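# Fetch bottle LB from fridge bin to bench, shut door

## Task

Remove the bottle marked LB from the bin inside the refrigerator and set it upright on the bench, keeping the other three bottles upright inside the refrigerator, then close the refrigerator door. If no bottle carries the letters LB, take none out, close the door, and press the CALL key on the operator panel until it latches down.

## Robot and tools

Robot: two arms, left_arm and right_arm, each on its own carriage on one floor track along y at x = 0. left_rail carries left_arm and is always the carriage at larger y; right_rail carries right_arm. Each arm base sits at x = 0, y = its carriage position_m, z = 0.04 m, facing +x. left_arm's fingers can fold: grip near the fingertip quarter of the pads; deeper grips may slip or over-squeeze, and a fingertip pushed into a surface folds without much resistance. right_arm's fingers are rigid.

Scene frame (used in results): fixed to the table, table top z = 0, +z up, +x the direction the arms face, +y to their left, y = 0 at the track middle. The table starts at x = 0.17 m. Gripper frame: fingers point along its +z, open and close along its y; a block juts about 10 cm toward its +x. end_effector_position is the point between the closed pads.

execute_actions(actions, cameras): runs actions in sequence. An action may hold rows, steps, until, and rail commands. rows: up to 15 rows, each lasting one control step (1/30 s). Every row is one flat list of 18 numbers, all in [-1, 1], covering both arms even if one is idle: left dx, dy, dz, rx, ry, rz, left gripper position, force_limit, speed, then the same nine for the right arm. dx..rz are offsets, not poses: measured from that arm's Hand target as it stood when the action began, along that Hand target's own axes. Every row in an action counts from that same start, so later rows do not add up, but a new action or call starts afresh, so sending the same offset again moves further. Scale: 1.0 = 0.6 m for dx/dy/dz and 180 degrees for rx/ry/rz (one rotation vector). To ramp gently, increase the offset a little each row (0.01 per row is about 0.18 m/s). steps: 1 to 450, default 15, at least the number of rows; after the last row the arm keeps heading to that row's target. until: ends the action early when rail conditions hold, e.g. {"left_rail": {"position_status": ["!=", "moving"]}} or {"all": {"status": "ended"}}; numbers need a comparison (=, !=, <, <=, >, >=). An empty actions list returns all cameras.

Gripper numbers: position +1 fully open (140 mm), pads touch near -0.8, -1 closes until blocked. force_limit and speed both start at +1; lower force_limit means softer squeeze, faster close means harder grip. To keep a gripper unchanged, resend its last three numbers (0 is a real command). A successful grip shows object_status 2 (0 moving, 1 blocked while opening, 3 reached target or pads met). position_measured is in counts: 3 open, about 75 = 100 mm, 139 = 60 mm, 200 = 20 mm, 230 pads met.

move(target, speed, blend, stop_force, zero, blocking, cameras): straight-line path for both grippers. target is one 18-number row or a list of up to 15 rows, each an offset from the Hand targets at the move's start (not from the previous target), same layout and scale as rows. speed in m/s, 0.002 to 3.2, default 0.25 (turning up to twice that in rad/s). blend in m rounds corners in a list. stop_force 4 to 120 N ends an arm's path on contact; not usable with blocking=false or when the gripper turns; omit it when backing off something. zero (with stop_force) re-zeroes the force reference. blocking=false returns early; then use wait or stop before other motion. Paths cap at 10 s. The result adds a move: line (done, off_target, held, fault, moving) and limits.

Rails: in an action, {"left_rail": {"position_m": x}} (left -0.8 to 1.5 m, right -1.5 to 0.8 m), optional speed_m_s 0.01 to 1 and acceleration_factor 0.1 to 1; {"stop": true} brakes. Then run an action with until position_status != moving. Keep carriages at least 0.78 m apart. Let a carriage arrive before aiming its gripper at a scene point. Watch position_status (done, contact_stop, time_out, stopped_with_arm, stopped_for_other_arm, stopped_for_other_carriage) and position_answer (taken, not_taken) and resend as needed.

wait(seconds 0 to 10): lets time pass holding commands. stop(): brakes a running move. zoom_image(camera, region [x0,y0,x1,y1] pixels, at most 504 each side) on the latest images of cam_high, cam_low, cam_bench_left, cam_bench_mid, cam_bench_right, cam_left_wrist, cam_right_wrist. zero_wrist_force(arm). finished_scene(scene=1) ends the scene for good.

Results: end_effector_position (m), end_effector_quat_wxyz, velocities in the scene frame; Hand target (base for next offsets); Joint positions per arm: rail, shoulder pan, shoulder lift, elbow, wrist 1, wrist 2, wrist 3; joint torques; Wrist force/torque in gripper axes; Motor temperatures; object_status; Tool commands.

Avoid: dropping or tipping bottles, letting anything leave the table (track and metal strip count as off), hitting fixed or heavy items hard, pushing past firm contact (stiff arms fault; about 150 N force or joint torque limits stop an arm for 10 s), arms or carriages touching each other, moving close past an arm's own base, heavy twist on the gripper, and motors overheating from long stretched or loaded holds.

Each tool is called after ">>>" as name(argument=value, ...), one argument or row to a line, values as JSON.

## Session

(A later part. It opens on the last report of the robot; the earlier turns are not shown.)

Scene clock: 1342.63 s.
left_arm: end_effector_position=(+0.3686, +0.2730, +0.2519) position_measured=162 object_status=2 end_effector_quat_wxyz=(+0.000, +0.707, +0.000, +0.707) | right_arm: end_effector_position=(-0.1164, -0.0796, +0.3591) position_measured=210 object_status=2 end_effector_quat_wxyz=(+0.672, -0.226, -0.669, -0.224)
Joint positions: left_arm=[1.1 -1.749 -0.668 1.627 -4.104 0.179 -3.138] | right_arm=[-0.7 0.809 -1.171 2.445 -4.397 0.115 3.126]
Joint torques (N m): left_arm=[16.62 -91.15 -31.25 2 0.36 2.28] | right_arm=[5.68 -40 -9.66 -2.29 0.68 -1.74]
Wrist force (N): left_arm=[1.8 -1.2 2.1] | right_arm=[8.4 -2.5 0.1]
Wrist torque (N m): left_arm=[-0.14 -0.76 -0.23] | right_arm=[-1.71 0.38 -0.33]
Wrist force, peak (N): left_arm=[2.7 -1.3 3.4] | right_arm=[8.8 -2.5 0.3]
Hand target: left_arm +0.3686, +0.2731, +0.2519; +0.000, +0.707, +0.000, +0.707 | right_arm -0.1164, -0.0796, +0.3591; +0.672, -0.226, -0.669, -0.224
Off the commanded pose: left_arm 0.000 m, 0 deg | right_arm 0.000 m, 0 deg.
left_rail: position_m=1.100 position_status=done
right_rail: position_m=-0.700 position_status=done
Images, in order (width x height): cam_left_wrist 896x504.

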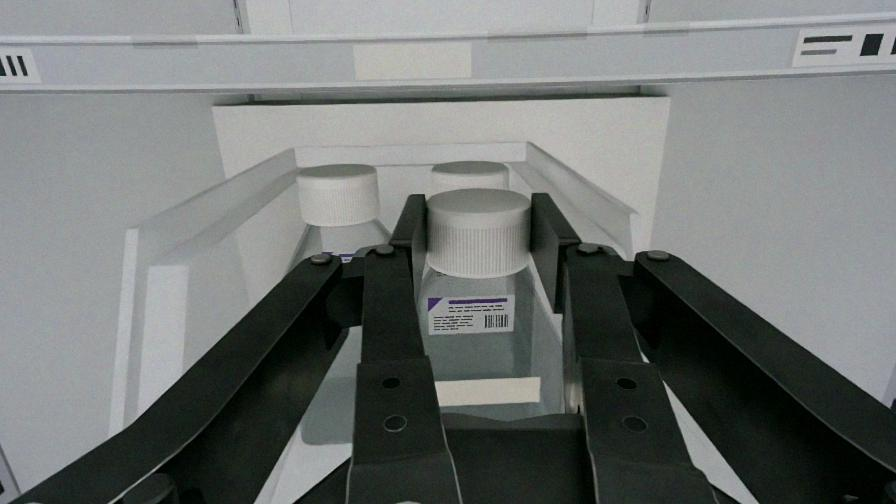

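>>> move(
  target=[
    [0.0117,0,0,0,0,0,-1,0.2,-1,0,0,0,0,0,0,-1,0,-1],
    [0.0117,-0.118,0,0,0,0,-1,0.2,-1,0,0,0,0,0,0,-1,0,-1],
  ],
  speed=0.06,
  stop_force=12,
  cameras=["cam_left_wrist"],
)

Scene clock: 1359.20 s.
left_arm: end_effector_position=(+0.3685, +0.3439, +0.2589) position_measured=162 object_status=2 end_effector_quat_wxyz=(+0.000, +0.707, +0.000, +0.707) | right_arm: end_effector_position=(-0.1164, -0.0796, +0.3591) position_measured=210 object_status=2 end_effector_quat_wxyz=(+0.672, -0.226, -0.669, -0.224)
Joint positions: left_arm=[1.1 -1.766 -0.742 1.79 -4.193 0.196 -3.138] | right_arm=[-0.7 0.809 -1.171 2.445 -4.397 0.115 3.126]
Joint torques (N m): left_arm=[-20.78 -111.86 -17.38 -1.31 2.46 2.37] | right_arm=[4.57 -41.23 -8.61 -2.24 0.7 -1.55]
Wrist force (N): left_arm=[-1.7 -0.9 2.4] | right_arm=[8.5 -2.4 0.3]
Wrist torque (N m): left_arm=[-0.06 -0.78 -0.23] | right_arm=[-1.67 0.47 -0.33]
Wrist force, peak (N): left_arm=[-2.6 -1.3 2.7] | right_arm=[9.1 -2.4 0.4]
Hand target: left_arm +0.3685, +0.3439, +0.2589; +0.000, +0.707, +0.000, +0.707 | right_arm -0.1164, -0.0796, +0.3591; +0.672, -0.226, -0.669, -0.224
Off the commanded pose: left_arm 0.000 m, 0 deg | right_arm 0.000 m, 0 deg.
left_rail: position_m=1.100 position_status=done
right_rail: position_m=-0.700 position_status=done
move: done
Images, in order (width x height): cam_left_wrist 896x504.

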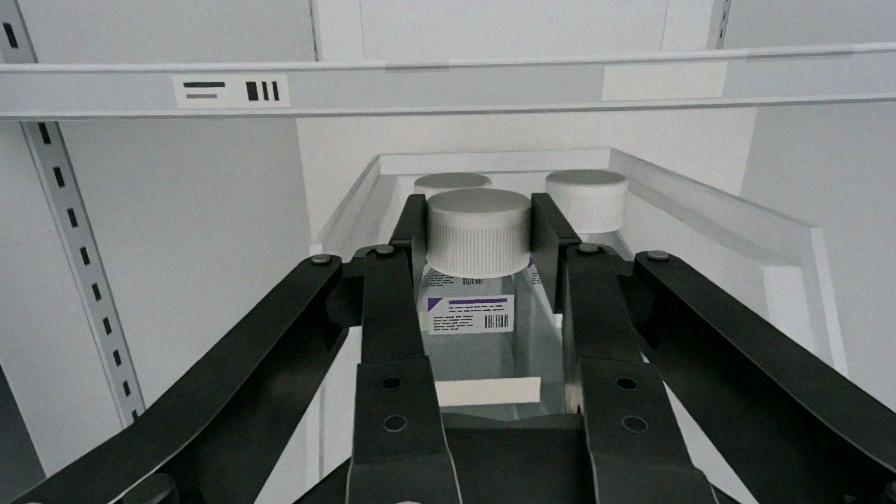

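>>> move(
  target=[-0.0127,0,0,0,0,0,-1,0.2,-1,0,0,0,0,0,0,-1,0,-1],
  speed=0.03,
  stop_force=5,
)

>>> execute_actions(
  actions=[
    {"rows":[[0,0,0,0,0,0,-0.15,0.2,-1,0,0,0,0,0,0,-1,0,-1]],"steps":25},
  ],
)

>>> move(
  target=[
    [0,0,-0.2,0,0,0,-0.15,0.2,-1,0,0,0,0,0,0,-1,0,-1],
    [0,0.1,-0.25,0,0,0,-0.15,0.2,-1,0,0,0,0,0,0,-1,0,-1],
  ],
  speed=0.15,
  blend=[0.03,0],
  cameras=["cam_left_wrist"],
)

>>> zoom_image(
  camera="cam_left_wrist",
  region=[330, 110, 630, 360],
)

Scene clock: 1366.17 s.
left_arm: end_effector_position=(+0.3685, +0.3438, +0.2516) position_measured=162 object_status=2 end_effector_quat_wxyz=(+0.000, +0.707, +0.000, +0.707) | right_arm: end_effector_position=(-0.1164, -0.0796, +0.3591) position_measured=210 object_status=2 end_effector_quat_wxyz=(+0.672, -0.226, -0.669, -0.224)
Joint positions: left_arm=[1.1 -1.766 -0.731 1.788 -4.202 0.196 -3.138] | right_arm=[-0.7 0.809 -1.171 2.445 -4.397 0.115 3.126]
Joint torques (N m): left_arm=[-18.76 -103.71 -23.23 1.05 1.98 -0.74] | right_arm=[3.95 -37.35 -7.46 -2.41 0.57 -1.58]
Wrist force (N): left_arm=[7.8 -1.5 0.4] | right_arm=[7.6 -1.6 -0.1]
Wrist torque (N m): left_arm=[-0.07 -0.59 -0.18] | right_arm=[-1.58 0.41 -0.33]
Wrist force, peak (N): left_arm=[7.9 -2.0 0.7] | right_arm=[9.2 -2.4 0.5]
Hand target: left_arm +0.3685, +0.3439, +0.2517; +0.000, +0.707, +0.000, +0.707 | right_arm -0.1164, -0.0796, +0.3591; +0.672, -0.226, -0.669, -0.224
Off the commanded pose: left_arm 0.000 m, 0 deg | right_arm 0.000 m, 0 deg.
left_rail: position_m=1.100 position_status=done
right_rail: position_m=-0.700 position_status=done
move: contact (left_arm)

Scene clock: 1367.20 s.
left_arm: end_effector_position=(+0.3685, +0.3439, +0.2517) position_measured=148 object_status=3 end_effector_quat_wxyz=(+0.000, +0.707, +0.000, +0.707) | right_arm: end_effector_position=(-0.1164, -0.0796, +0.3591) position_measured=210 object_status=2 end_effector_quat_wxyz=(+0.672, -0.226, -0.669, -0.224)
Joint positions: left_arm=[1.1 -1.766 -0.731 1.788 -4.202 0.196 -3.138] | right_arm=[-0.7 0.809 -1.171 2.445 -4.397 0.115 3.126]
Joint torques (N m): left_arm=[-11.76 -110.61 -17.05 1.42 0.56 -0.94] | right_arm=[5.59 -39.65 -9.17 -1.98 0.38 -1.46]
Wrist force (N): left_arm=[2.5 -0.9 2.8] | right_arm=[8.7 -2.3 0.0]
Wrist torque (N m): left_arm=[-0.07 -0.73 -0.24] | right_arm=[-1.64 0.30 -0.33]
Wrist force, peak (N): left_arm=[7.8 -1.6 0.6] | right_arm=[8.7 -2.3 0.0]
Hand target: left_arm +0.3685, +0.3439, +0.2517; +0.000, +0.707, +0.000, +0.707 | right_arm -0.1164, -0.0796, +0.3591; +0.672, -0.226, -0.669, -0.224
Off the commanded pose: left_arm 0.000 m, 0 deg | right_arm 0.000 m, 0 deg.
left_rail: position_m=1.100 position_status=done
right_rail: position_m=-0.700 position_status=done

Scene clock: 1369.07 s.
left_arm: end_effector_position=(+0.2186, +0.2839, +0.2517) position_measured=148 object_status=3 end_effector_quat_wxyz=(+0.000, +0.707, +0.000, +0.707) | right_arm: end_effector_position=(-0.1164, -0.0796, +0.3591) position_measured=210 object_status=2 end_effector_quat_wxyz=(+0.672, -0.226, -0.669, -0.224)
Joint positions: left_arm=[1.1 -1.932 -0.67 1.632 -4.106 0.361 -3.14] | right_arm=[-0.7 0.809 -1.171 2.445 -4.397 0.115 3.126]
Joint torques (N m): left_arm=[-17.4 -84.24 -36.72 3.99 2.08 -3.4] | right_arm=[5.54 -41.31 -8.78 -1.78 0.36 -1.69]
Wrist force (N): left_arm=[2.6 -0.8 2.4] | right_arm=[8.2 -2.5 0.0]
Wrist torque (N m): left_arm=[-0.04 -0.76 0.09] | right_arm=[-1.68 0.42 -0.33]
Wrist force, peak (N): left_arm=[2.5 -1.2 4.1] | right_arm=[8.6 -2.5 0.3]
Hand target: left_arm +0.2186, +0.2838, +0.2517; +0.000, +0.707, +0.000, +0.707 | right_arm -0.1164, -0.0796, +0.3591; +0.672, -0.226, -0.669, -0.224
Off the commanded pose: left_arm 0.000 m, 0 deg | right_arm 0.000 m, 0 deg.
left_rail: position_m=1.100 position_status=done
right_rail: position_m=-0.700 position_status=done
move: done
Images, in order (width x height): cam_left_wrist 896x504.

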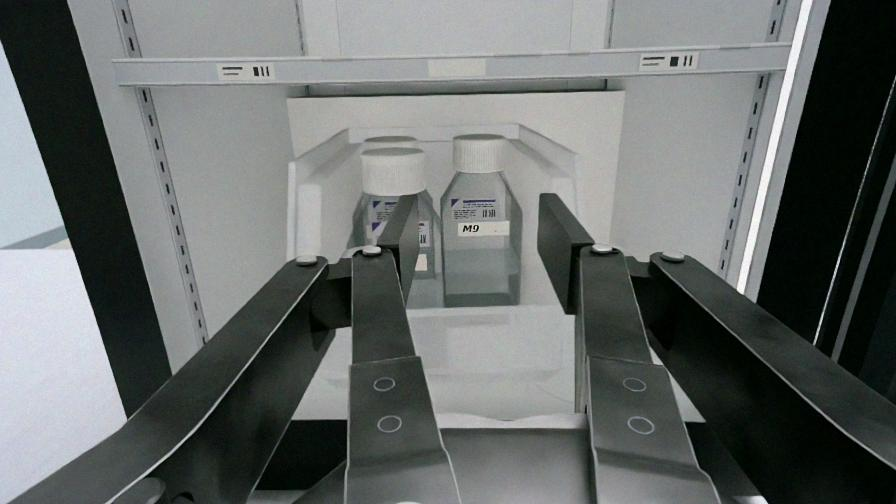

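Scaled by 1.680 from the camera's 896x504 image, which has a finer 1280x720 frame.

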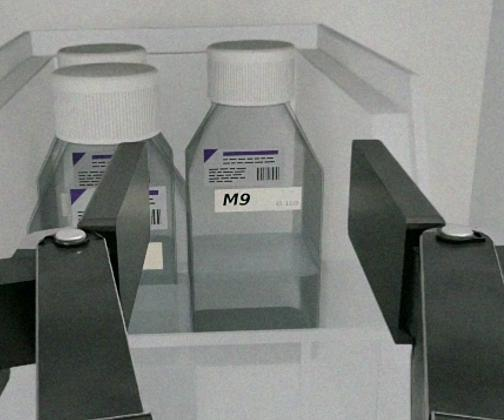

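>>> move(
  target=[
    [0,0,-0.1643,0,0,0,-0.15,0.2,-1,0,0,0,0,0,0,-1,0,-1],
    [0.8038,-0.1147,-0.1643,0,0,0,-0.15,0.2,-1,0,0,0,0,0,0,-1,0,-1],
    [0.8038,-0.1147,0.0723,0,0,0,-0.15,0.2,-1,0,0,0,0,0,0,-1,0,-1],
  ],
  speed=[0.25,0.25,0.15],
  blend=[0.04,0.03,0],
  cameras=["cam_left_wrist"],
)

Scene clock: 1450.93 s.
left_arm: end_effector_position=(+0.2620, +0.3526, +0.7340) position_measured=148 object_status=3 end_effector_quat_wxyz=(+0.000, +0.707, +0.000, +0.707) | right_arm: end_effector_position=(-0.1164, -0.0796, +0.3591) position_measured=210 object_status=2 end_effector_quat_wxyz=(+0.672, -0.226, -0.669, -0.224)
Joint positions: left_arm=[1.1 -1.909 -1.252 1.588 -3.479 0.339 -3.14] | right_arm=[-0.7 0.809 -1.171 2.445 -4.397 0.115 3.126]
Joint torques (N m): left_arm=[20.27 -90.8 -39.14 0.68 -3.64 1.56] | right_arm=[6.43 -39.29 -8.27 -2.39 0.83 -1.82]
Wrist force (N): left_arm=[3.0 -0.9 2.5] | right_arm=[8.3 -2.4 0.1]
Wrist torque (N m): left_arm=[-0.05 -0.82 0.11] | right_arm=[-1.66 0.40 -0.33]
Wrist force, peak (N): left_arm=[2.7 -1.3 4.9] | right_arm=[8.8 -2.5 0.1]
Hand target: left_arm +0.2622, +0.3525, +0.7340; +0.000, +0.707, +0.000, +0.707 | right_arm -0.1164, -0.0796, +0.3591; +0.672, -0.226, -0.669, -0.224
Off the commanded pose: left_arm 0.000 m, 0 deg | right_arm 0.000 m, 0 deg.
left_rail: position_m=1.100 position_status=done
right_rail: position_m=-0.700 position_status=done
move: done
Images, in order (width x height): cam_left_wrist 896x504.

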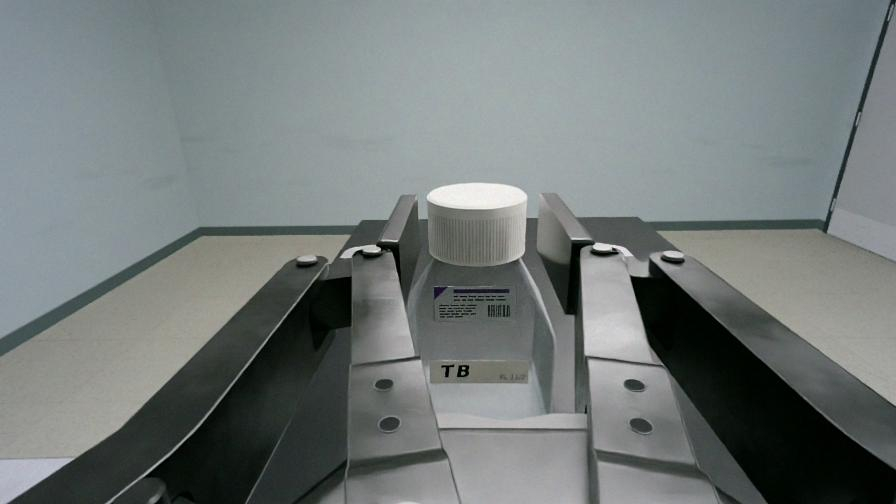

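>>> execute_actions(
  actions=[
    {"rows":[[0,0,0.004,0,0,0,-0.15,0.2,-1,0,0,0,0,0,0,-1,0,-1],[0,0,0.008,0,0,0,-0.15,0.2,-1,0,0,0,0,0,0,-1,0,-1],[0,0,0.012,0,0,0,-0.15,0.2,-1,0,0,0,0,0,0,-1,0,-1],[0,0,0.016,0,0,0,-0.15,0.2,-1,0,0,0,0,0,0,-1,0,-1],[0,0,0.02,0,0,0,-0.15,0.2,-1,0,0,0,0,0,0,-1,0,-1],[0,0,0.0217,0,0,0,-0.15,0.2,-1,0,0,0,0,0,0,-1,0,-1]],"steps":18},
    {"rows":[[0,0,0,0,0,0,-1,0.2,-1,0,0,0,0,0,0,-1,0,-1]],"steps":45},
  ],
  cameras=["cam_left_wrist"],
)

Scene clock: 1457.87 s.
left_arm: end_effector_position=(+0.2752, +0.3525, +0.7340) position_measured=163 object_status=2 end_effector_quat_wxyz=(+0.000, +0.707, +0.000, +0.707) | right_arm: end_effector_position=(-0.1164, -0.0796, +0.3591) position_measured=210 object_status=2 end_effector_quat_wxyz=(+0.672, -0.226, -0.669, -0.224)
Joint positions: left_arm=[1.1 -1.892 -1.254 1.591 -3.48 0.322 -3.14] | right_arm=[-0.7 0.809 -1.171 2.445 -4.397 0.115 3.126]
Joint torques (N m): left_arm=[18.87 -83.59 -38.72 -0.53 -2.79 2.21] | right_arm=[4.75 -37.44 -7.53 -2.75 0.63 -1.37]
Wrist force (N): left_arm=[5.4 -2.5 0.8] | right_arm=[8.1 -2.2 0.0]
Wrist torque (N m): left_arm=[-0.10 -0.70 0.10] | right_arm=[-1.69 0.35 -0.33]
Wrist force, peak (N): left_arm=[5.7 -2.3 1.4] | right_arm=[8.9 -2.3 0.2]
Hand target: left_arm +0.2752, +0.3525, +0.7340; +0.000, +0.707, +0.000, +0.707 | right_arm -0.1164, -0.0796, +0.3591; +0.672, -0.226, -0.669, -0.224
Off the commanded pose: left_arm 0.000 m, 0 deg | right_arm 0.000 m, 0 deg.
left_rail: position_m=1.100 position_status=done
right_rail: position_m=-0.700 position_status=done
Images, in order (width x height): cam_left_wrist 896x504.

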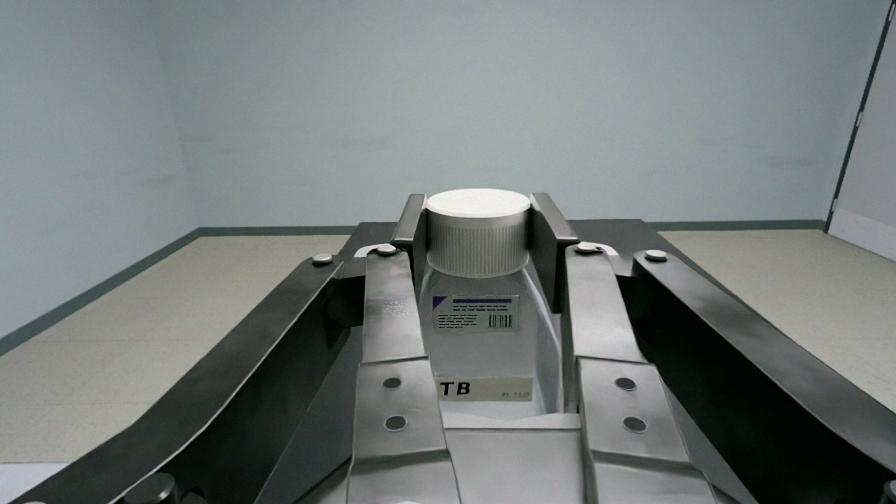

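>>> move(
  target=[
    [0.0267,0,0,0,0,0,-1,0.2,-1,0,0,0,0,0,0,-1,0,-1],
    [0.0267,0,-0.242,0,0,0,-1,0.2,-1,0,0,0,0,0,0,-1,0,-1],
    [-0.7233,0.3275,-0.242,-0.0667,0,0,-1,0.2,-1,0,0,0,0,0,0,-1,0,-1],
    [-0.7233,0.3275,-0.09,-0.0667,0,0,-1,0.2,-1,0,0,0,0,0,0,-1,0,-1],
  ],
  speed=[0.1,0.2,0.2,0.12],
  blend=[0.01,0.04,0.03,0],
  cameras=["cam_left_wrist","cam_high","cam_bench_mid"],
)

Scene clock: 1487.37 s.
left_arm: end_effector_position=(+0.2208, +0.1561, +0.3000) position_measured=163 object_status=2 end_effector_quat_wxyz=(+0.074, +0.703, -0.074, +0.703) | right_arm: end_effector_position=(-0.1164, -0.0796, +0.3591) position_measured=210 object_status=2 end_effector_quat_wxyz=(+0.672, -0.226, -0.669, -0.224)
Joint positions: left_arm=[1.1 -1.898 -0.674 1.506 -3.979 0.118 -3.136] | right_arm=[-0.7 0.809 -1.171 2.445 -4.397 0.115 3.126]
Joint torques (N m): left_arm=[18.88 -130.86 -27.15 -1.53 -2.48 2.61] | right_arm=[7.65 -38.35 -7.8 -2.36 0.65 -1.45]
Wrist force (N): left_arm=[-1.0 -1.1 2.4] | right_arm=[9.0 -2.5 0.2]
Wrist torque (N m): left_arm=[-0.10 -0.89 -0.24] | right_arm=[-1.69 0.34 -0.33]
Wrist force, peak (N): left_arm=[5.8 -2.7 1.2] | right_arm=[9.2 -2.4 -0.1]
Hand target: left_arm +0.2210, +0.1561, +0.3000; +0.074, +0.703, -0.074, +0.703 | right_arm -0.1164, -0.0796, +0.3591; +0.672, -0.226, -0.669, -0.224
Off the commanded pose: left_arm 0.000 m, 0 deg | right_arm 0.000 m, 0 deg.
left_rail: position_m=1.100 position_status=done
right_rail: position_m=-0.700 position_status=done
move: done; blend cut to 0.008 m at target 1
Images, in order (width x height): cam_high 896x504, cam_bench_mid 896x504, cam_left_wrist 896x504.

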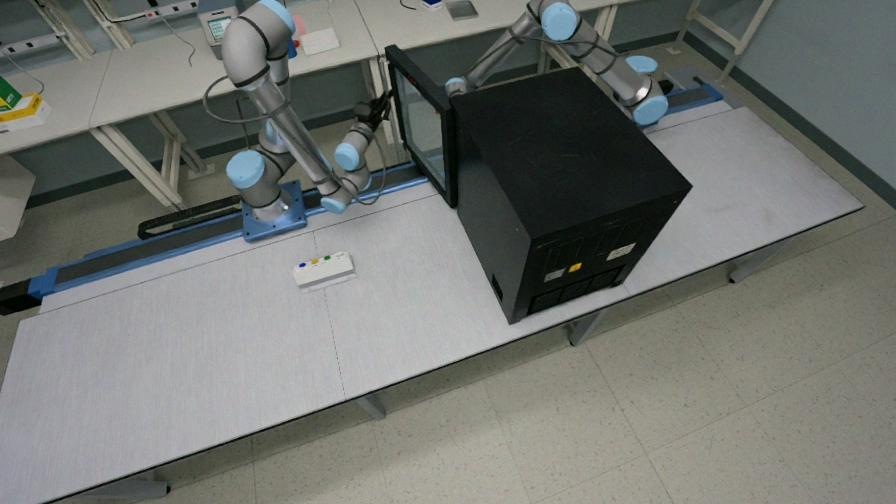

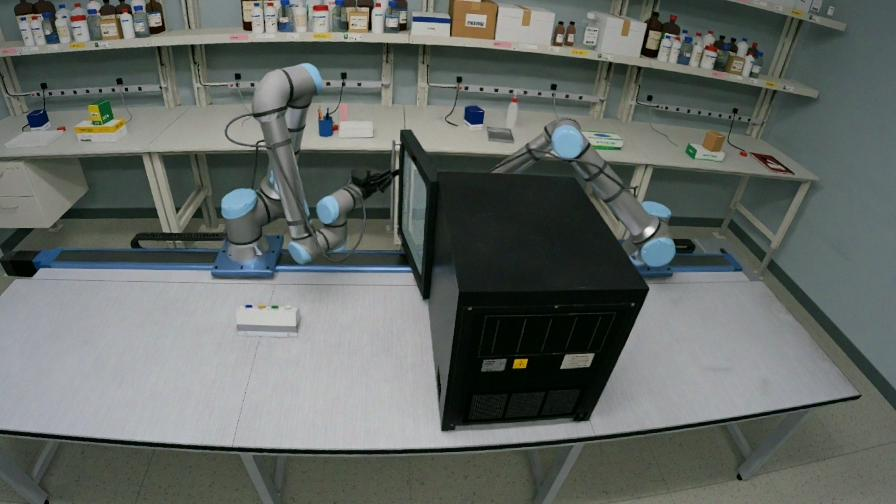

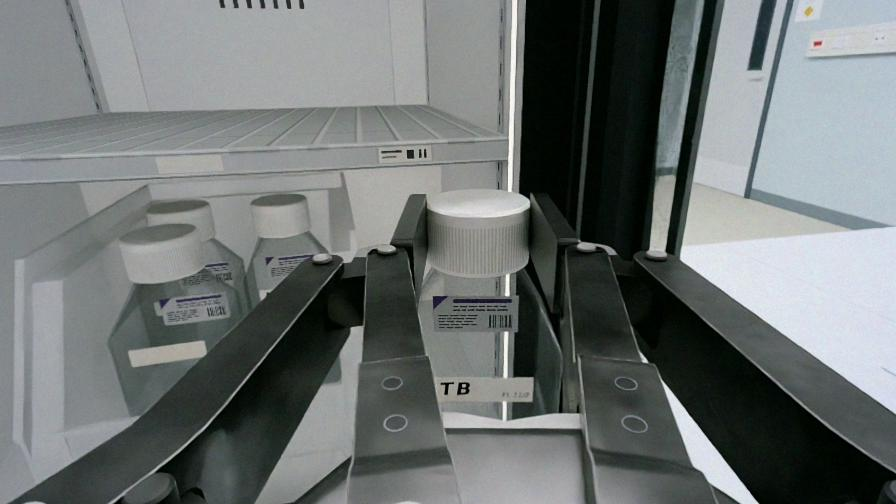

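>>> zoom_image(
  camera="cam_left_wrist",
  region=[290, 150, 610, 430],
)

Scaled by 1.575 from the camera's 896x504 image, which has a finer 1280x720 frame.

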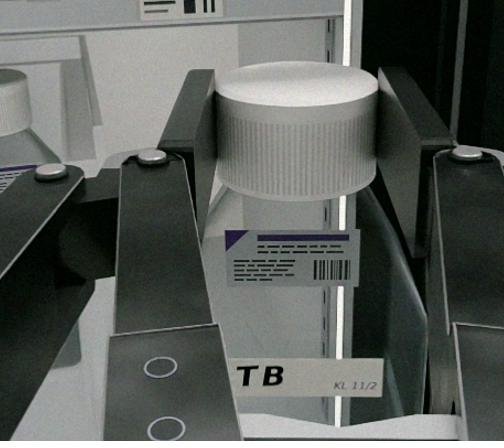

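>>> move(
  target=[-0.0533,-0.0213,0.0448,0.0667,0,0,-1,0.2,-1,0,0,0,0,0,0,-1,0,-1],
  speed=0.1,
  cameras=["cam_left_wrist"],
)

Scene clock: 1522.60 s.
left_arm: end_effector_position=(+0.2499, +0.1630, +0.2681) position_measured=163 object_status=2 end_effector_quat_wxyz=(+0.000, +0.707, +0.000, +0.707) | right_arm: end_effector_position=(-0.1164, -0.0796, +0.3591) position_measured=210 object_status=2 end_effector_quat_wxyz=(+0.672, -0.226, -0.669, -0.224)
Joint positions: left_arm=[1.1 -1.853 -0.565 1.341 -3.92 0.283 -3.139] | right_arm=[-0.7 0.809 -1.171 2.445 -4.397 0.115 3.126]
Joint torques (N m): left_arm=[15.82 -101.19 -43.84 3.72 2.11 1.56] | right_arm=[8.39 -35.1 -5.74 -2.35 1.19 -1.1]
Wrist force (N): left_arm=[-1.0 -1.2 2.1] | right_arm=[9.0 -2.4 0.1]
Wrist torque (N m): left_arm=[-0.14 -0.89 0.08] | right_arm=[-1.67 0.34 -0.33]
Wrist force, peak (N): left_arm=[-1.4 -0.9 3.0] | right_arm=[9.3 -2.5 0.4]
Hand target: left_arm +0.2500, +0.1630, +0.2680; +0.000, +0.707, +0.000, +0.707 | right_arm -0.1164, -0.0796, +0.3591; +0.672, -0.226, -0.669, -0.224
Off the commanded pose: left_arm 0.000 m, 0 deg | right_arm 0.000 m, 0 deg.
left_rail: position_m=1.100 position_status=done
right_rail: position_m=-0.700 position_status=done
move: done
Images, in order (width x height): cam_left_wrist 896x504.

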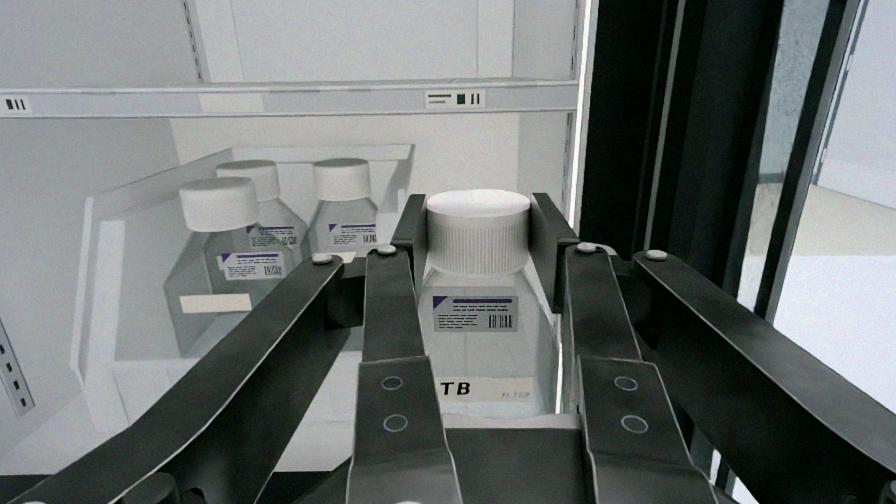

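>>> move(
  target=[0,0,0.15,0,0,0,-1,0.2,-1,0,0,0,0,0,0,-1,0,-1],
  speed=0.06,
  stop_force=9,
  cameras=["cam_left_wrist"],
)

Scene clock: 1529.37 s.
left_arm: end_effector_position=(+0.3400, +0.1631, +0.2680) position_measured=163 object_status=2 end_effector_quat_wxyz=(+0.000, +0.707, +0.000, +0.707) | right_arm: end_effector_position=(-0.1164, -0.0796, +0.3591) position_measured=210 object_status=2 end_effector_quat_wxyz=(+0.672, -0.226, -0.669, -0.224)
Joint positions: left_arm=[1.1 -1.758 -0.57 1.352 -3.927 0.188 -3.138] | right_arm=[-0.7 0.809 -1.171 2.445 -4.397 0.115 3.126]
Joint torques (N m): left_arm=[18.71 -101.24 -44.11 1.63 -3.06 2.37] | right_arm=[9.5 -35.12 -6.75 -2.45 0.59 -1.27]
Wrist force (N): left_arm=[-1.3 -1.1 2.4] | right_arm=[8.7 -2.5 0.0]
Wrist torque (N m): left_arm=[-0.12 -0.81 -0.25] | right_arm=[-1.69 0.41 -0.33]
Wrist force, peak (N): left_arm=[-1.5 -1.3 3.6] | right_arm=[9.2 -2.6 0.0]
Hand target: left_arm +0.3400, +0.1631, +0.2680; +0.000, +0.707, +0.000, +0.707 | right_arm -0.1164, -0.0796, +0.3591; +0.672, -0.226, -0.669, -0.224
Off the commanded pose: left_arm 0.000 m, 0 deg | right_arm 0.000 m, 0 deg.
left_rail: position_m=1.100 position_status=done
right_rail: position_m=-0.700 position_status=done
move: done
Images, in order (width x height): cam_left_wrist 896x504.

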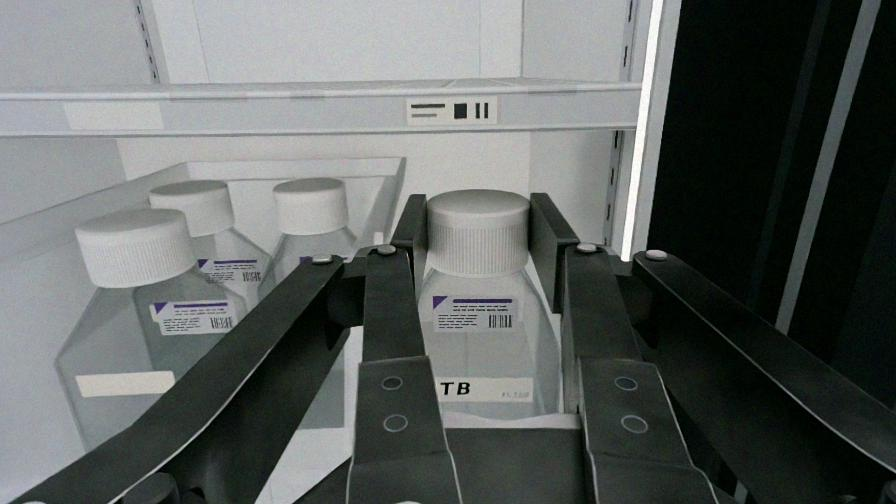

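>>> move(
  target=[-0.055,0,0,0,0,0,-1,0.2,-1,0,0,0,0,0,0,-1,0,-1],
  speed=0.025,
  stop_force=4.5,
)

Scene clock: 1536.43 s.
left_arm: end_effector_position=(+0.3400, +0.1631, +0.2513) position_measured=163 object_status=2 end_effector_quat_wxyz=(+0.000, +0.707, +0.000, +0.707) | right_arm: end_effector_position=(-0.1164, -0.0796, +0.3591) position_measured=210 object_status=2 end_effector_quat_wxyz=(+0.672, -0.226, -0.669, -0.224)
Joint positions: left_arm=[1.1 -1.758 -0.55 1.349 -3.943 0.188 -3.139] | right_arm=[-0.7 0.809 -1.171 2.445 -4.397 0.115 3.126]
Joint torques (N m): left_arm=[16.55 -135.74 -29.28 3.43 -2.26 -1.15] | right_arm=[7.58 -36.64 -5.97 -2.76 0.68 -0.89]
Wrist force (N): left_arm=[-2.7 -1.8 2.6] | right_arm=[7.4 -3.2 0.6]
Wrist torque (N m): left_arm=[-0.26 -0.47 -0.12] | right_arm=[-1.71 0.42 -0.34]
Wrist force, peak (N): left_arm=[28.1 -6.8 -4.0] | right_arm=[9.3 -2.4 0.3]
Hand target: left_arm +0.3400, +0.1631, +0.2513; +0.000, +0.707, +0.000, +0.707 (not the last commanded pose) | right_arm -0.1164, -0.0796, +0.3591; +0.672, -0.226, -0.669, -0.224
Off the commanded pose: left_arm 0.016 m, 0 deg | right_arm 0.000 m, 0 deg.
left_rail: position_m=1.100 position_status=done
right_rail: position_m=-0.700 position_status=done
move: contact (left_arm)

>>> move(
  target=[-0.0035,0,0,0,0,0,-1,0.2,-1,0,0,0,0,0,0,-1,0,-1],
  speed=0.004,
  stop_force=4,
)

>>> execute_actions(
  actions=[
    {"rows":[[0,0,0,0,0,0,-0.15,0.2,-1,0,0,0,0,0,0,-1,0,-1]],"steps":25},
  ],
  cameras=["cam_left_wrist"],
)

Scene clock: 1541.53 s.
left_arm: end_effector_position=(+0.3400, +0.1631, +0.2511) position_measured=163 object_status=2 end_effector_quat_wxyz=(+0.000, +0.707, +0.000, +0.707) | right_arm: end_effector_position=(-0.1164, -0.0796, +0.3591) position_measured=210 object_status=2 end_effector_quat_wxyz=(+0.672, -0.226, -0.669, -0.224)
Joint positions: left_arm=[1.1 -1.758 -0.55 1.349 -3.943 0.188 -3.139] | right_arm=[-0.7 0.809 -1.171 2.445 -4.397 0.115 3.126]
Joint torques (N m): left_arm=[15.45 -131.77 -27.44 2.08 -2.05 0.08] | right_arm=[9.18 -31.52 -6.31 -2.7 0.76 -1.16]
Wrist force (N): left_arm=[2.4 -2.5 1.1] | right_arm=[7.1 -2.5 0.5]
Wrist torque (N m): left_arm=[-0.12 -0.21 -0.08] | right_arm=[-1.63 0.33 -0.33]
Wrist force, peak (N): left_arm=[4.8 -3.5 0.8] | right_arm=[8.1 -3.1 0.7]
Hand target: left_arm +0.3400, +0.1631, +0.2511; +0.000, +0.707, +0.000, +0.707 (not the last commanded pose) | right_arm -0.1164, -0.0796, +0.3591; +0.672, -0.226, -0.669, -0.224
Off the commanded pose: left_arm 0.002 m, 0 deg | right_arm 0.000 m, 0 deg.
left_rail: position_m=1.100 position_status=done
right_rail: position_m=-0.700 position_status=done
move: contact (left_arm)

Scene clock: 1542.57 s.
left_arm: end_effector_position=(+0.3400, +0.1631, +0.2511) position_measured=148 object_status=3 end_effector_quat_wxyz=(+0.000, +0.707, +0.000, +0.707) | right_arm: end_effector_position=(-0.1164, -0.0796, +0.3591) position_measured=210 object_status=2 end_effector_quat_wxyz=(+0.672, -0.226, -0.669, -0.224)
Joint positions: left_arm=[1.1 -1.758 -0.55 1.349 -3.943 0.188 -3.139] | right_arm=[-0.7 0.809 -1.171 2.445 -4.397 0.115 3.126]
Joint torques (N m): left_arm=[15.95 -130.68 -27.71 2.34 -2.05 0.43] | right_arm=[8.56 -33.19 -4.82 -2.59 0.44 -0.97]
Wrist force (N): left_arm=[0.7 -1.7 2.5] | right_arm=[7.0 -2.7 0.5]
Wrist torque (N m): left_arm=[-0.26 -0.31 -0.11] | right_arm=[-1.60 0.41 -0.33]
Wrist force, peak (N): left_arm=[2.1 -2.9 1.1] | right_arm=[7.5 -3.3 0.7]
Hand target: left_arm +0.3400, +0.1631, +0.2511; +0.000, +0.707, +0.000, +0.707 | right_arm -0.1164, -0.0796, +0.3591; +0.672, -0.226, -0.669, -0.224
Off the commanded pose: left_arm 0.000 m, 0 deg | right_arm 0.000 m, 0 deg.
left_rail: position_m=1.100 position_status=done
right_rail: position_m=-0.700 position_status=done
Images, in order (width x height): cam_left_wrist 896x504.

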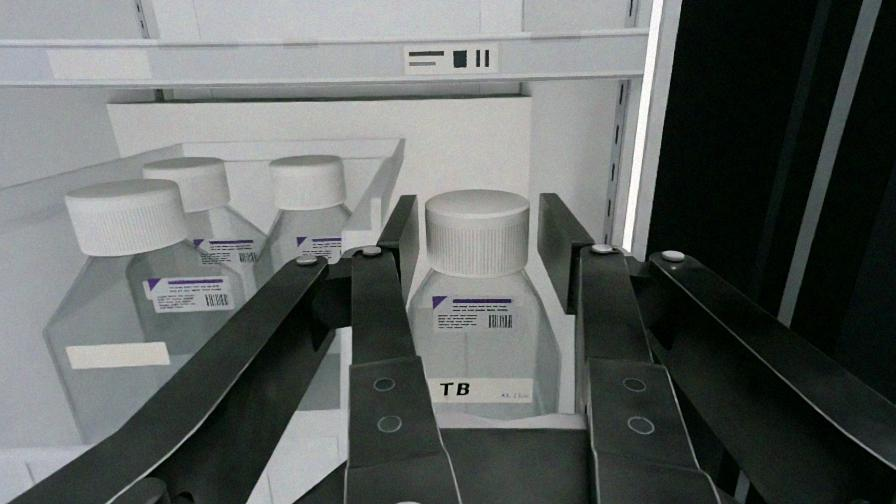

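>>> zoom_image(
  camera="cam_left_wrist",
  region=[30, 140, 350, 460],
)

Scaled by 1.575 from the camera's 896x504 image, which has a finer 1280x720 frame.

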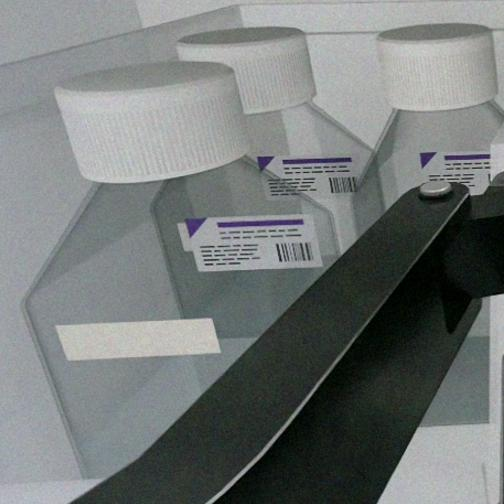

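>>> move(
  target=[
    [0,0,-0.1,0,0,0,-0.15,0.2,-1,0,0,0,0,0,0,-1,0,-1],
    [0,0,-0.35,0,0,0,-0.15,0.2,-1,0,0,0,0,0,0,-1,0,-1],
  ],
  speed=[0.06,0.15],
  blend=[0.02,0],
  cameras=["cam_left_wrist"],
)

Scene clock: 1565.13 s.
left_arm: end_effector_position=(+0.1302, +0.1630, +0.2512) position_measured=148 object_status=3 end_effector_quat_wxyz=(+0.000, +0.707, +0.000, +0.707) | right_arm: end_effector_position=(-0.1164, -0.0796, +0.3591) position_measured=210 object_status=2 end_effector_quat_wxyz=(+0.672, -0.226, -0.669, -0.224)
Joint positions: left_arm=[1.1 -1.974 -0.522 1.284 -3.905 0.404 -3.14] | right_arm=[-0.7 0.809 -1.171 2.445 -4.397 0.115 3.126]
Joint torques (N m): left_arm=[-21.71 -99.53 -43.5 4.58 2.16 -3.29] | right_arm=[9.35 -33.04 -5.47 -2.92 0.91 -1.31]
Wrist force (N): left_arm=[-0.1 -1.8 2.4] | right_arm=[7.1 -3.0 0.2]
Wrist torque (N m): left_arm=[-0.25 -0.16 0.10] | right_arm=[-1.66 0.39 -0.34]
Wrist force, peak (N): left_arm=[0.4 -1.7 4.2] | right_arm=[7.7 -2.9 0.8]
Hand target: left_arm +0.1300, +0.1630, +0.2512; +0.000, +0.707, +0.000, +0.707 | right_arm -0.1164, -0.0796, +0.3591; +0.672, -0.226, -0.669, -0.224
Off the commanded pose: left_arm 0.000 m, 0 deg | right_arm 0.000 m, 0 deg.
left_rail: position_m=1.100 position_status=done
right_rail: position_m=-0.700 position_status=done
move: done
Images, in order (width x height): cam_left_wrist 896x504.

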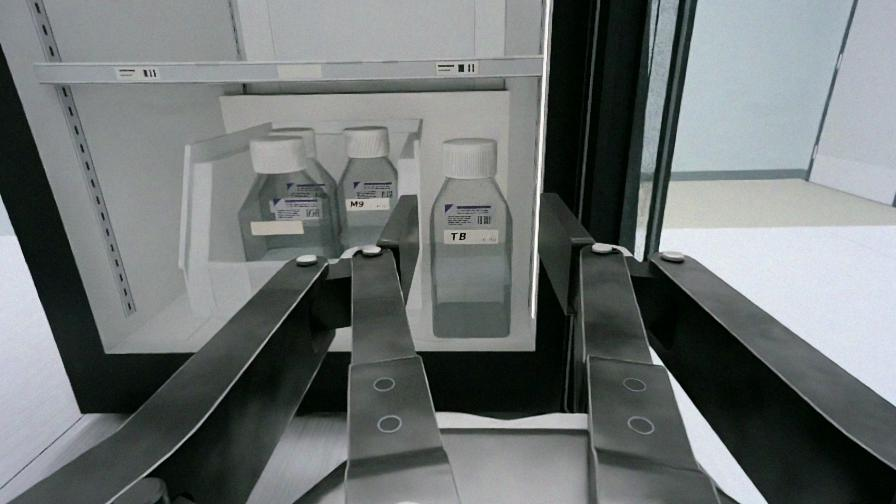

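>>> move(
  target=[0.83,-0.3117,-0.0167,0,0,0,-0.15,0.2,-1,0,0,0,0,0,0,-1,0,-1],
  speed=0.3,
)

>>> execute_actions(
  actions=[
    {"left_rail":{"position_m":1.5,"speed_m_s":0.4,"acceleration_factor":0.4},"steps":150,"until":{"left_rail":{"position_status":["!=","moving"]}}},
  ],
  cameras=["cam_high"],
)

Scene clock: 1574.17 s.
left_arm: end_effector_position=(+0.1201, +0.3499, +0.7491) position_measured=148 object_status=3 end_effector_quat_wxyz=(+0.000, +0.707, +0.000, +0.707) | right_arm: end_effector_position=(-0.1164, -0.0796, +0.3591) position_measured=210 object_status=2 end_effector_quat_wxyz=(+0.672, -0.226, -0.669, -0.224)
Joint positions: left_arm=[1.1 -2.081 -1.212 1.504 -3.435 0.511 -3.14] | right_arm=[-0.7 0.809 -1.171 2.445 -4.397 0.115 3.126]
Joint torques (N m): left_arm=[-17.84 -97.44 -52.99 4.28 2.28 -2.79] | right_arm=[10.53 -32.25 -5.1 -2.83 0.94 -0.58]
Wrist force (N): left_arm=[0.4 -1.3 2.5] | right_arm=[7.2 -3.0 0.6]
Wrist torque (N m): left_arm=[-0.17 -0.25 0.11] | right_arm=[-1.66 0.37 -0.34]
Wrist force, peak (N): left_arm=[3.5 -2.8 2.6] | right_arm=[7.5 -3.3 0.6]
Hand target: left_arm +0.1201, +0.3499, +0.7493; +0.000, +0.707, +0.000, +0.707 | right_arm -0.1164, -0.0796, +0.3591; +0.672, -0.226, -0.669, -0.224
Off the commanded pose: left_arm 0.000 m, 0 deg | right_arm 0.000 m, 0 deg.
left_rail: position_m=1.100 position_status=done
right_rail: position_m=-0.700 position_status=done
move: done

Scene clock: 1576.47 s.
left_arm: end_effector_position=(+0.1201, +0.7499, +0.7493) position_measured=148 object_status=3 end_effector_quat_wxyz=(+0.000, +0.707, +0.000, +0.707) | right_arm: end_effector_position=(-0.1164, -0.0796, +0.3591) position_measured=210 object_status=2 end_effector_quat_wxyz=(+0.672, -0.226, -0.669, -0.224)
Joint positions: left_arm=[1.5 -2.081 -1.212 1.504 -3.435 0.511 -3.14] | right_arm=[-0.7 0.809 -1.171 2.445 -4.397 0.115 3.126]
Joint torques (N m): left_arm=[-13.31 -73.17 -46.48 3.09 -0.02 -2.5] | right_arm=[11.46 -35.87 -5.11 -2.56 1.13 -0.92]
Wrist force (N): left_arm=[0.6 -1.2 2.6] | right_arm=[7.2 -3.0 0.3]
Wrist torque (N m): left_arm=[-0.15 -0.30 0.11] | right_arm=[-1.66 0.37 -0.34]
Wrist force, peak (N): left_arm=[0.4 -2.7 2.6] | right_arm=[7.5 -2.9 0.6]
Hand target: left_arm +0.1201, +0.7499, +0.7493; +0.000, +0.707, +0.000, +0.707 | right_arm -0.1164, -0.0796, +0.3591; +0.672, -0.226, -0.669, -0.224
Tool commands: left_gripper/position=-0.15 left_gripper/force_limit=+0.2 left_gripper/speed=-1.0 right_gripper/position=-1.0 right_gripper/force_limit=+0.0 right_gripper/speed=-1.0
Off the commanded pose: left_arm 0.000 m, 0 deg | right_arm 0.000 m, 0 deg.
left_rail: position_m=1.500 speed_m_s=0.40 position_status=done
right_rail: position_m=-0.700 position_status=done
Images, in order (width x height): cam_high 896x504.

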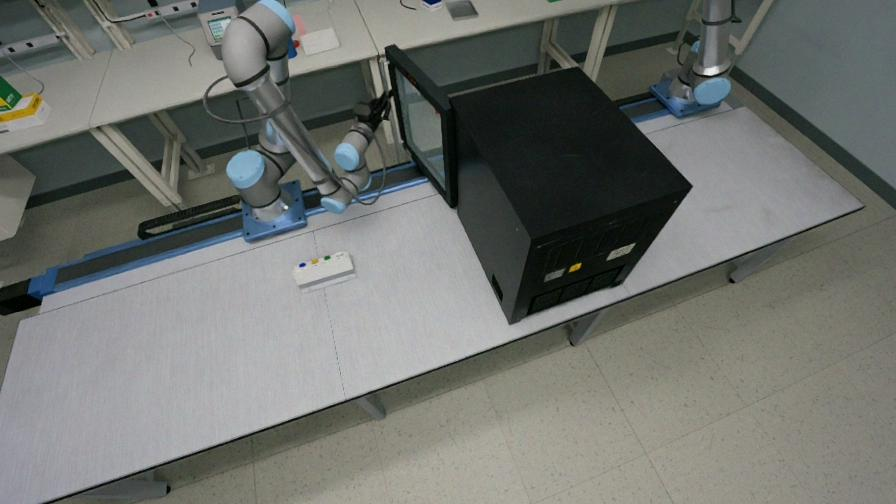

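>>> move(
  target=[
    [0,0,0,0,0,0,-0.15,0.2,-1,0,0.06355,0.08128,-0.0444,0,0,-1,0,-1],
    [0,0,0,0,0,0,-0.15,0.2,-1,0,0.21305,0.20438,-0.1278,0,0,-1,0,-1],
    [0,0,0,0,0,0,-0.15,0.2,-1,0,0.38762,0.2873,-0.2111,0,0,-1,0,-1],
  ],
  speed=0.1,
  blend=[0.02,0.02,0],
  stop_force=75,
  cameras=["cam_high"],
)

Scene clock: 1594.77 s.
left_arm: end_effector_position=(+0.1201, +0.7499, +0.7493) position_measured=148 object_status=3 end_effector_quat_wxyz=(+0.000, +0.707, +0.000, +0.707) | right_arm: end_effector_position=(-0.1138, +0.2099, +0.3585) position_measured=210 object_status=2 end_effector_quat_wxyz=(+0.562, -0.432, -0.560, -0.429)
Joint positions: left_arm=[1.5 -2.081 -1.212 1.504 -3.435 0.511 -3.14] | right_arm=[-0.7 1.311 -1.051 2.168 -4.258 -1.05 3.146]
Joint torques (N m): left_arm=[14.57 -65.62 -41.41 1.59 -1.44 -2.74] | right_arm=[59.36 -51.27 -30.87 1.67 15.1 -2.76]
Wrist force (N): left_arm=[0.6 -1.6 2.5] | right_arm=[-0.3 42.6 -30.9]
Wrist torque (N m): left_arm=[-0.22 -0.30 0.11] | right_arm=[-2.34 0.40 -0.33]
Wrist force, peak (N): left_arm=[0.7 -1.9 3.0] | right_arm=[10.3 -61.5 37.2]
Hand target: left_arm +0.1201, +0.7499, +0.7493; +0.000, +0.707, +0.000, +0.707 | right_arm -0.1138, +0.2099, +0.3585; +0.562, -0.432, -0.560, -0.429
Off the commanded pose: left_arm 0.000 m, 0 deg | right_arm 0.000 m, 0 deg.
left_rail: position_m=1.500 speed_m_s=0.40 position_status=done
right_rail: position_m=-0.700 position_status=done
move: done
Images, in order (width x height): cam_high 896x504.

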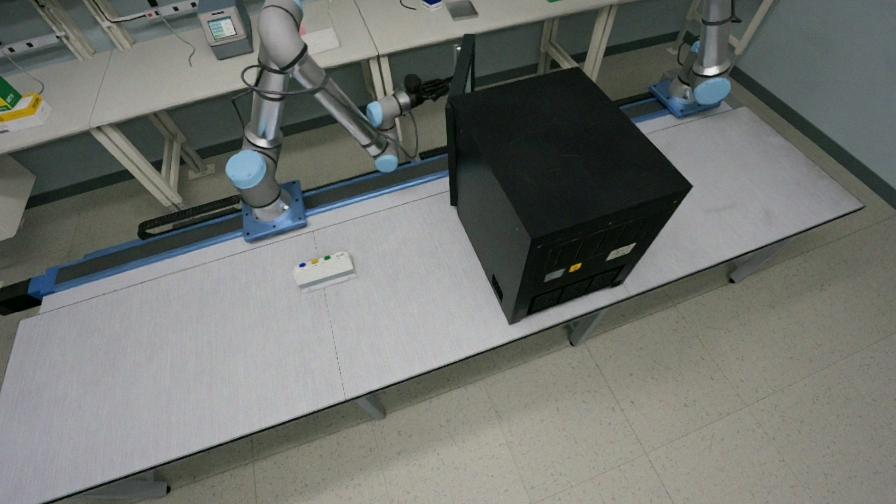

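>>> move(
  target=[
    [0,0,0,0,0,0,-0.15,0.2,-1,0,0.13295,0.14072,-0.0833,0,0,-1,0,-1],
    [0,0,0,0,0,0,-0.15,0.2,-1,0,0.29615,0.24433,-0.1667,0,0,-1,0,-1],
    [0,0,0,0,0,0,-0.15,0.2,-1,0,0.41727,0.29263,-0.2222,0,0,-1,0,-1],
  ],
  speed=0.1,
  blend=[0.02,0.02,0],
  stop_force=75,
  cameras=["cam_high"],
)

Scene clock: 1607.40 s.
left_arm: end_effector_position=(+0.1201, +0.7499, +0.7493) position_measured=148 object_status=3 end_effector_quat_wxyz=(+0.000, +0.707, +0.000, +0.707) | right_arm: end_effector_position=(-0.1040, +0.2288, +0.3586) position_measured=210 object_status=2 end_effector_quat_wxyz=(+0.551, -0.445, -0.550, -0.443)
Joint positions: left_arm=[1.5 -2.081 -1.212 1.504 -3.435 0.511 -3.14] | right_arm=[-0.7 1.328 -1.038 2.138 -4.241 -1.115 3.146]
Joint torques (N m): left_arm=[20.5 -62.33 -40.39 1.37 -1.57 -2.72] | right_arm=[-23.85 -79.14 -5.59 -3.87 -1.47 -1.34]
Wrist force (N): left_arm=[0.5 -1.6 2.3] | right_arm=[5.1 -18.8 12.3]
Wrist torque (N m): left_arm=[-0.23 -0.28 0.11] | right_arm=[-1.48 0.52 -0.32]
Wrist force, peak (N): left_arm=[0.9 -1.7 3.0] | right_arm=[7.5 -41.7 35.6]
Hand target: left_arm +0.1201, +0.7499, +0.7493; +0.000, +0.707, +0.000, +0.707 | right_arm -0.1040, +0.2288, +0.3586; +0.551, -0.445, -0.550, -0.443 (not the last commanded pose)
Off the commanded pose: left_arm 0.000 m, 0 deg | right_arm 0.285 m, 37 deg.
left_rail: position_m=1.500 speed_m_s=0.40 position_status=done
right_rail: position_m=-0.700 position_status=done
move: contact (right_arm); path passed 0 of 3 targets
Images, in order (width x height): cam_high 896x504.

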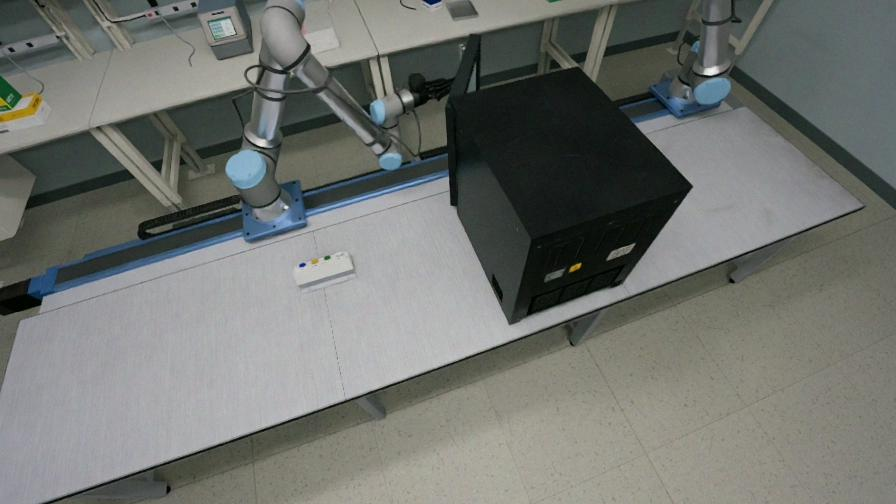

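>>> move(
  target=[
    [0,0,0,0,0,0,-0.15,0.2,-1,0,0.10267,0.12038,-0.0683,0,0,-1,0,-1],
    [0,0,0,0,0,0,-0.15,0.2,-1,0,0.26103,0.23188,-0.1517,0,0,-1,0,-1],
    [0,0,0,0,0,0,-0.15,0.2,-1,0,0.37995,0.28595,-0.2072,0,0,-1,0,-1],
  ],
  speed=0.1,
  blend=[0.02,0.02,0],
  stop_force=85,
  cameras=["cam_high"],
)

Scene clock: 1627.27 s.
left_arm: end_effector_position=(+0.1201, +0.7499, +0.7493) position_measured=148 object_status=3 end_effector_quat_wxyz=(+0.000, +0.707, +0.000, +0.707) | right_arm: end_effector_position=(+0.0824, +0.4447, +0.3576) position_measured=210 object_status=2 end_effector_quat_wxyz=(-0.380, +0.598, +0.379, +0.595)
Joint positions: left_arm=[1.5 -2.081 -1.212 1.504 -3.435 0.511 -3.14] | right_arm=[-0.7 1.435 -0.792 1.613 -3.959 -1.873 3.146]
Joint torques (N m): left_arm=[18.43 -64.71 -39.54 1.41 -1.67 -2.49] | right_arm=[48.89 -80.14 -55.67 5.76 14.96 2.12]
Wrist force (N): left_arm=[0.5 -1.7 2.3] | right_arm=[-3.0 42.3 -32.9]
Wrist torque (N m): left_arm=[-0.25 -0.28 0.11] | right_arm=[-2.36 0.39 -0.08]
Wrist force, peak (N): left_arm=[0.6 -2.1 2.7] | right_arm=[2.9 -55.2 34.0]
Hand target: left_arm +0.1201, +0.7499, +0.7493; +0.000, +0.707, +0.000, +0.707 | right_arm +0.0824, +0.4447, +0.3576; -0.380, +0.598, +0.379, +0.595
Off the commanded pose: left_arm 0.000 m, 0 deg | right_arm 0.000 m, 0 deg.
left_rail: position_m=1.500 speed_m_s=0.40 position_status=done
right_rail: position_m=-0.700 position_status=done
move: done
Images, in order (width x height): cam_high 896x504.

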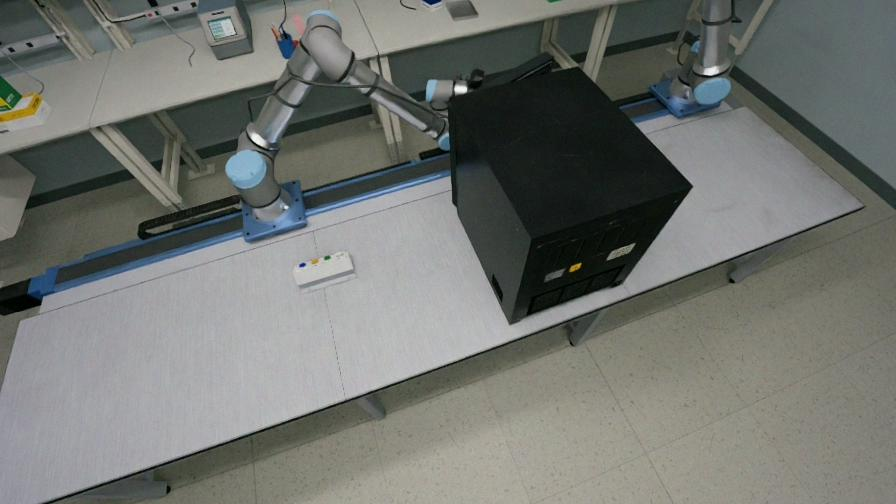

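>>> move(
  target=[
    [0,0,0,0,0,0,-0.15,0.2,-1,0.0017,0.08208,0.09767,-0.0833,0,0,-1,0,-1],
    [0,0,0,0,0,0,-0.15,0.2,-1,0.0017,0.12842,0.14225,-0.1389,0,0,-1,0,-1],
  ],
  speed=0.08,
  blend=[0.02,0],
  stop_force=85,
  cameras=["cam_high","cam_bench_left"],
)

Scene clock: 1639.93 s.
left_arm: end_effector_position=(+0.1201, +0.7499, +0.7493) position_measured=148 object_status=3 end_effector_quat_wxyz=(+0.000, +0.707, +0.000, +0.707) | right_arm: end_effector_position=(+0.1884, +0.4894, +0.3581) position_measured=210 object_status=2 end_effector_quat_wxyz=(-0.241, +0.666, +0.241, +0.663)
Joint positions: left_arm=[1.5 -2.081 -1.212 1.504 -3.435 0.511 -3.14] | right_arm=[-0.7 1.466 -0.624 1.26 -3.771 -2.34 3.147]
Joint torques (N m): left_arm=[18.09 -65.33 -40.07 1.55 -1.8 -2.5] | right_arm=[17.57 -101.09 -49.21 1.23 1.45 2.3]
Wrist force (N): left_arm=[0.7 -2.1 2.8] | right_arm=[-4.3 4.6 -1.7]
Wrist torque (N m): left_arm=[-0.34 -0.33 0.11] | right_arm=[-1.39 0.33 -0.08]
Wrist force, peak (N): left_arm=[0.7 -2.1 2.8] | right_arm=[-3.2 43.0 -33.3]
Hand target: left_arm +0.1201, +0.7499, +0.7493; +0.000, +0.707, +0.000, +0.707 | right_arm +0.1884, +0.4894, +0.3581; -0.241, +0.666, +0.241, +0.663
Off the commanded pose: left_arm 0.000 m, 0 deg | right_arm 0.000 m, 0 deg.
left_rail: position_m=1.500 speed_m_s=0.40 position_status=done
right_rail: position_m=-0.700 position_status=done
move: done
Images, in order (width x height): cam_high 896x504, cam_bench_left 896x504.

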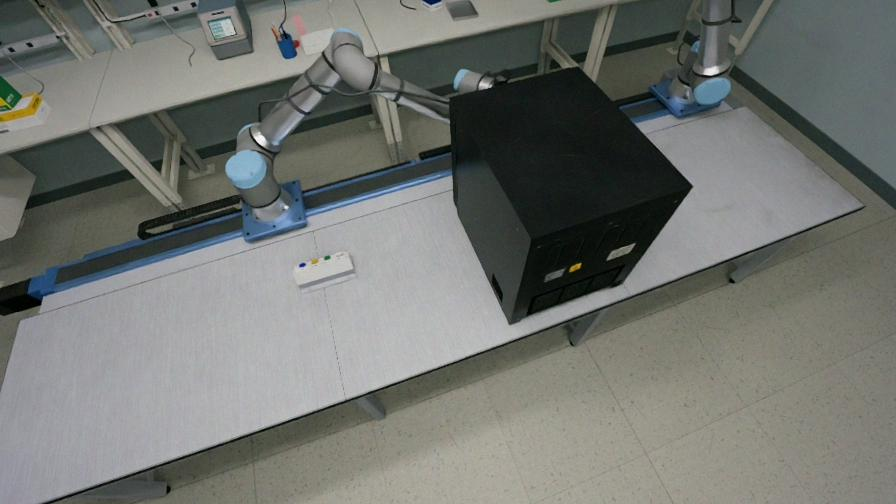

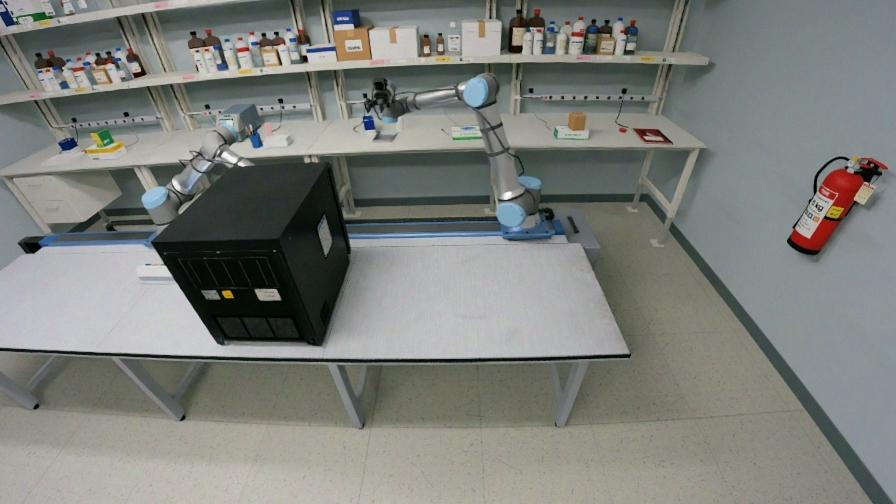

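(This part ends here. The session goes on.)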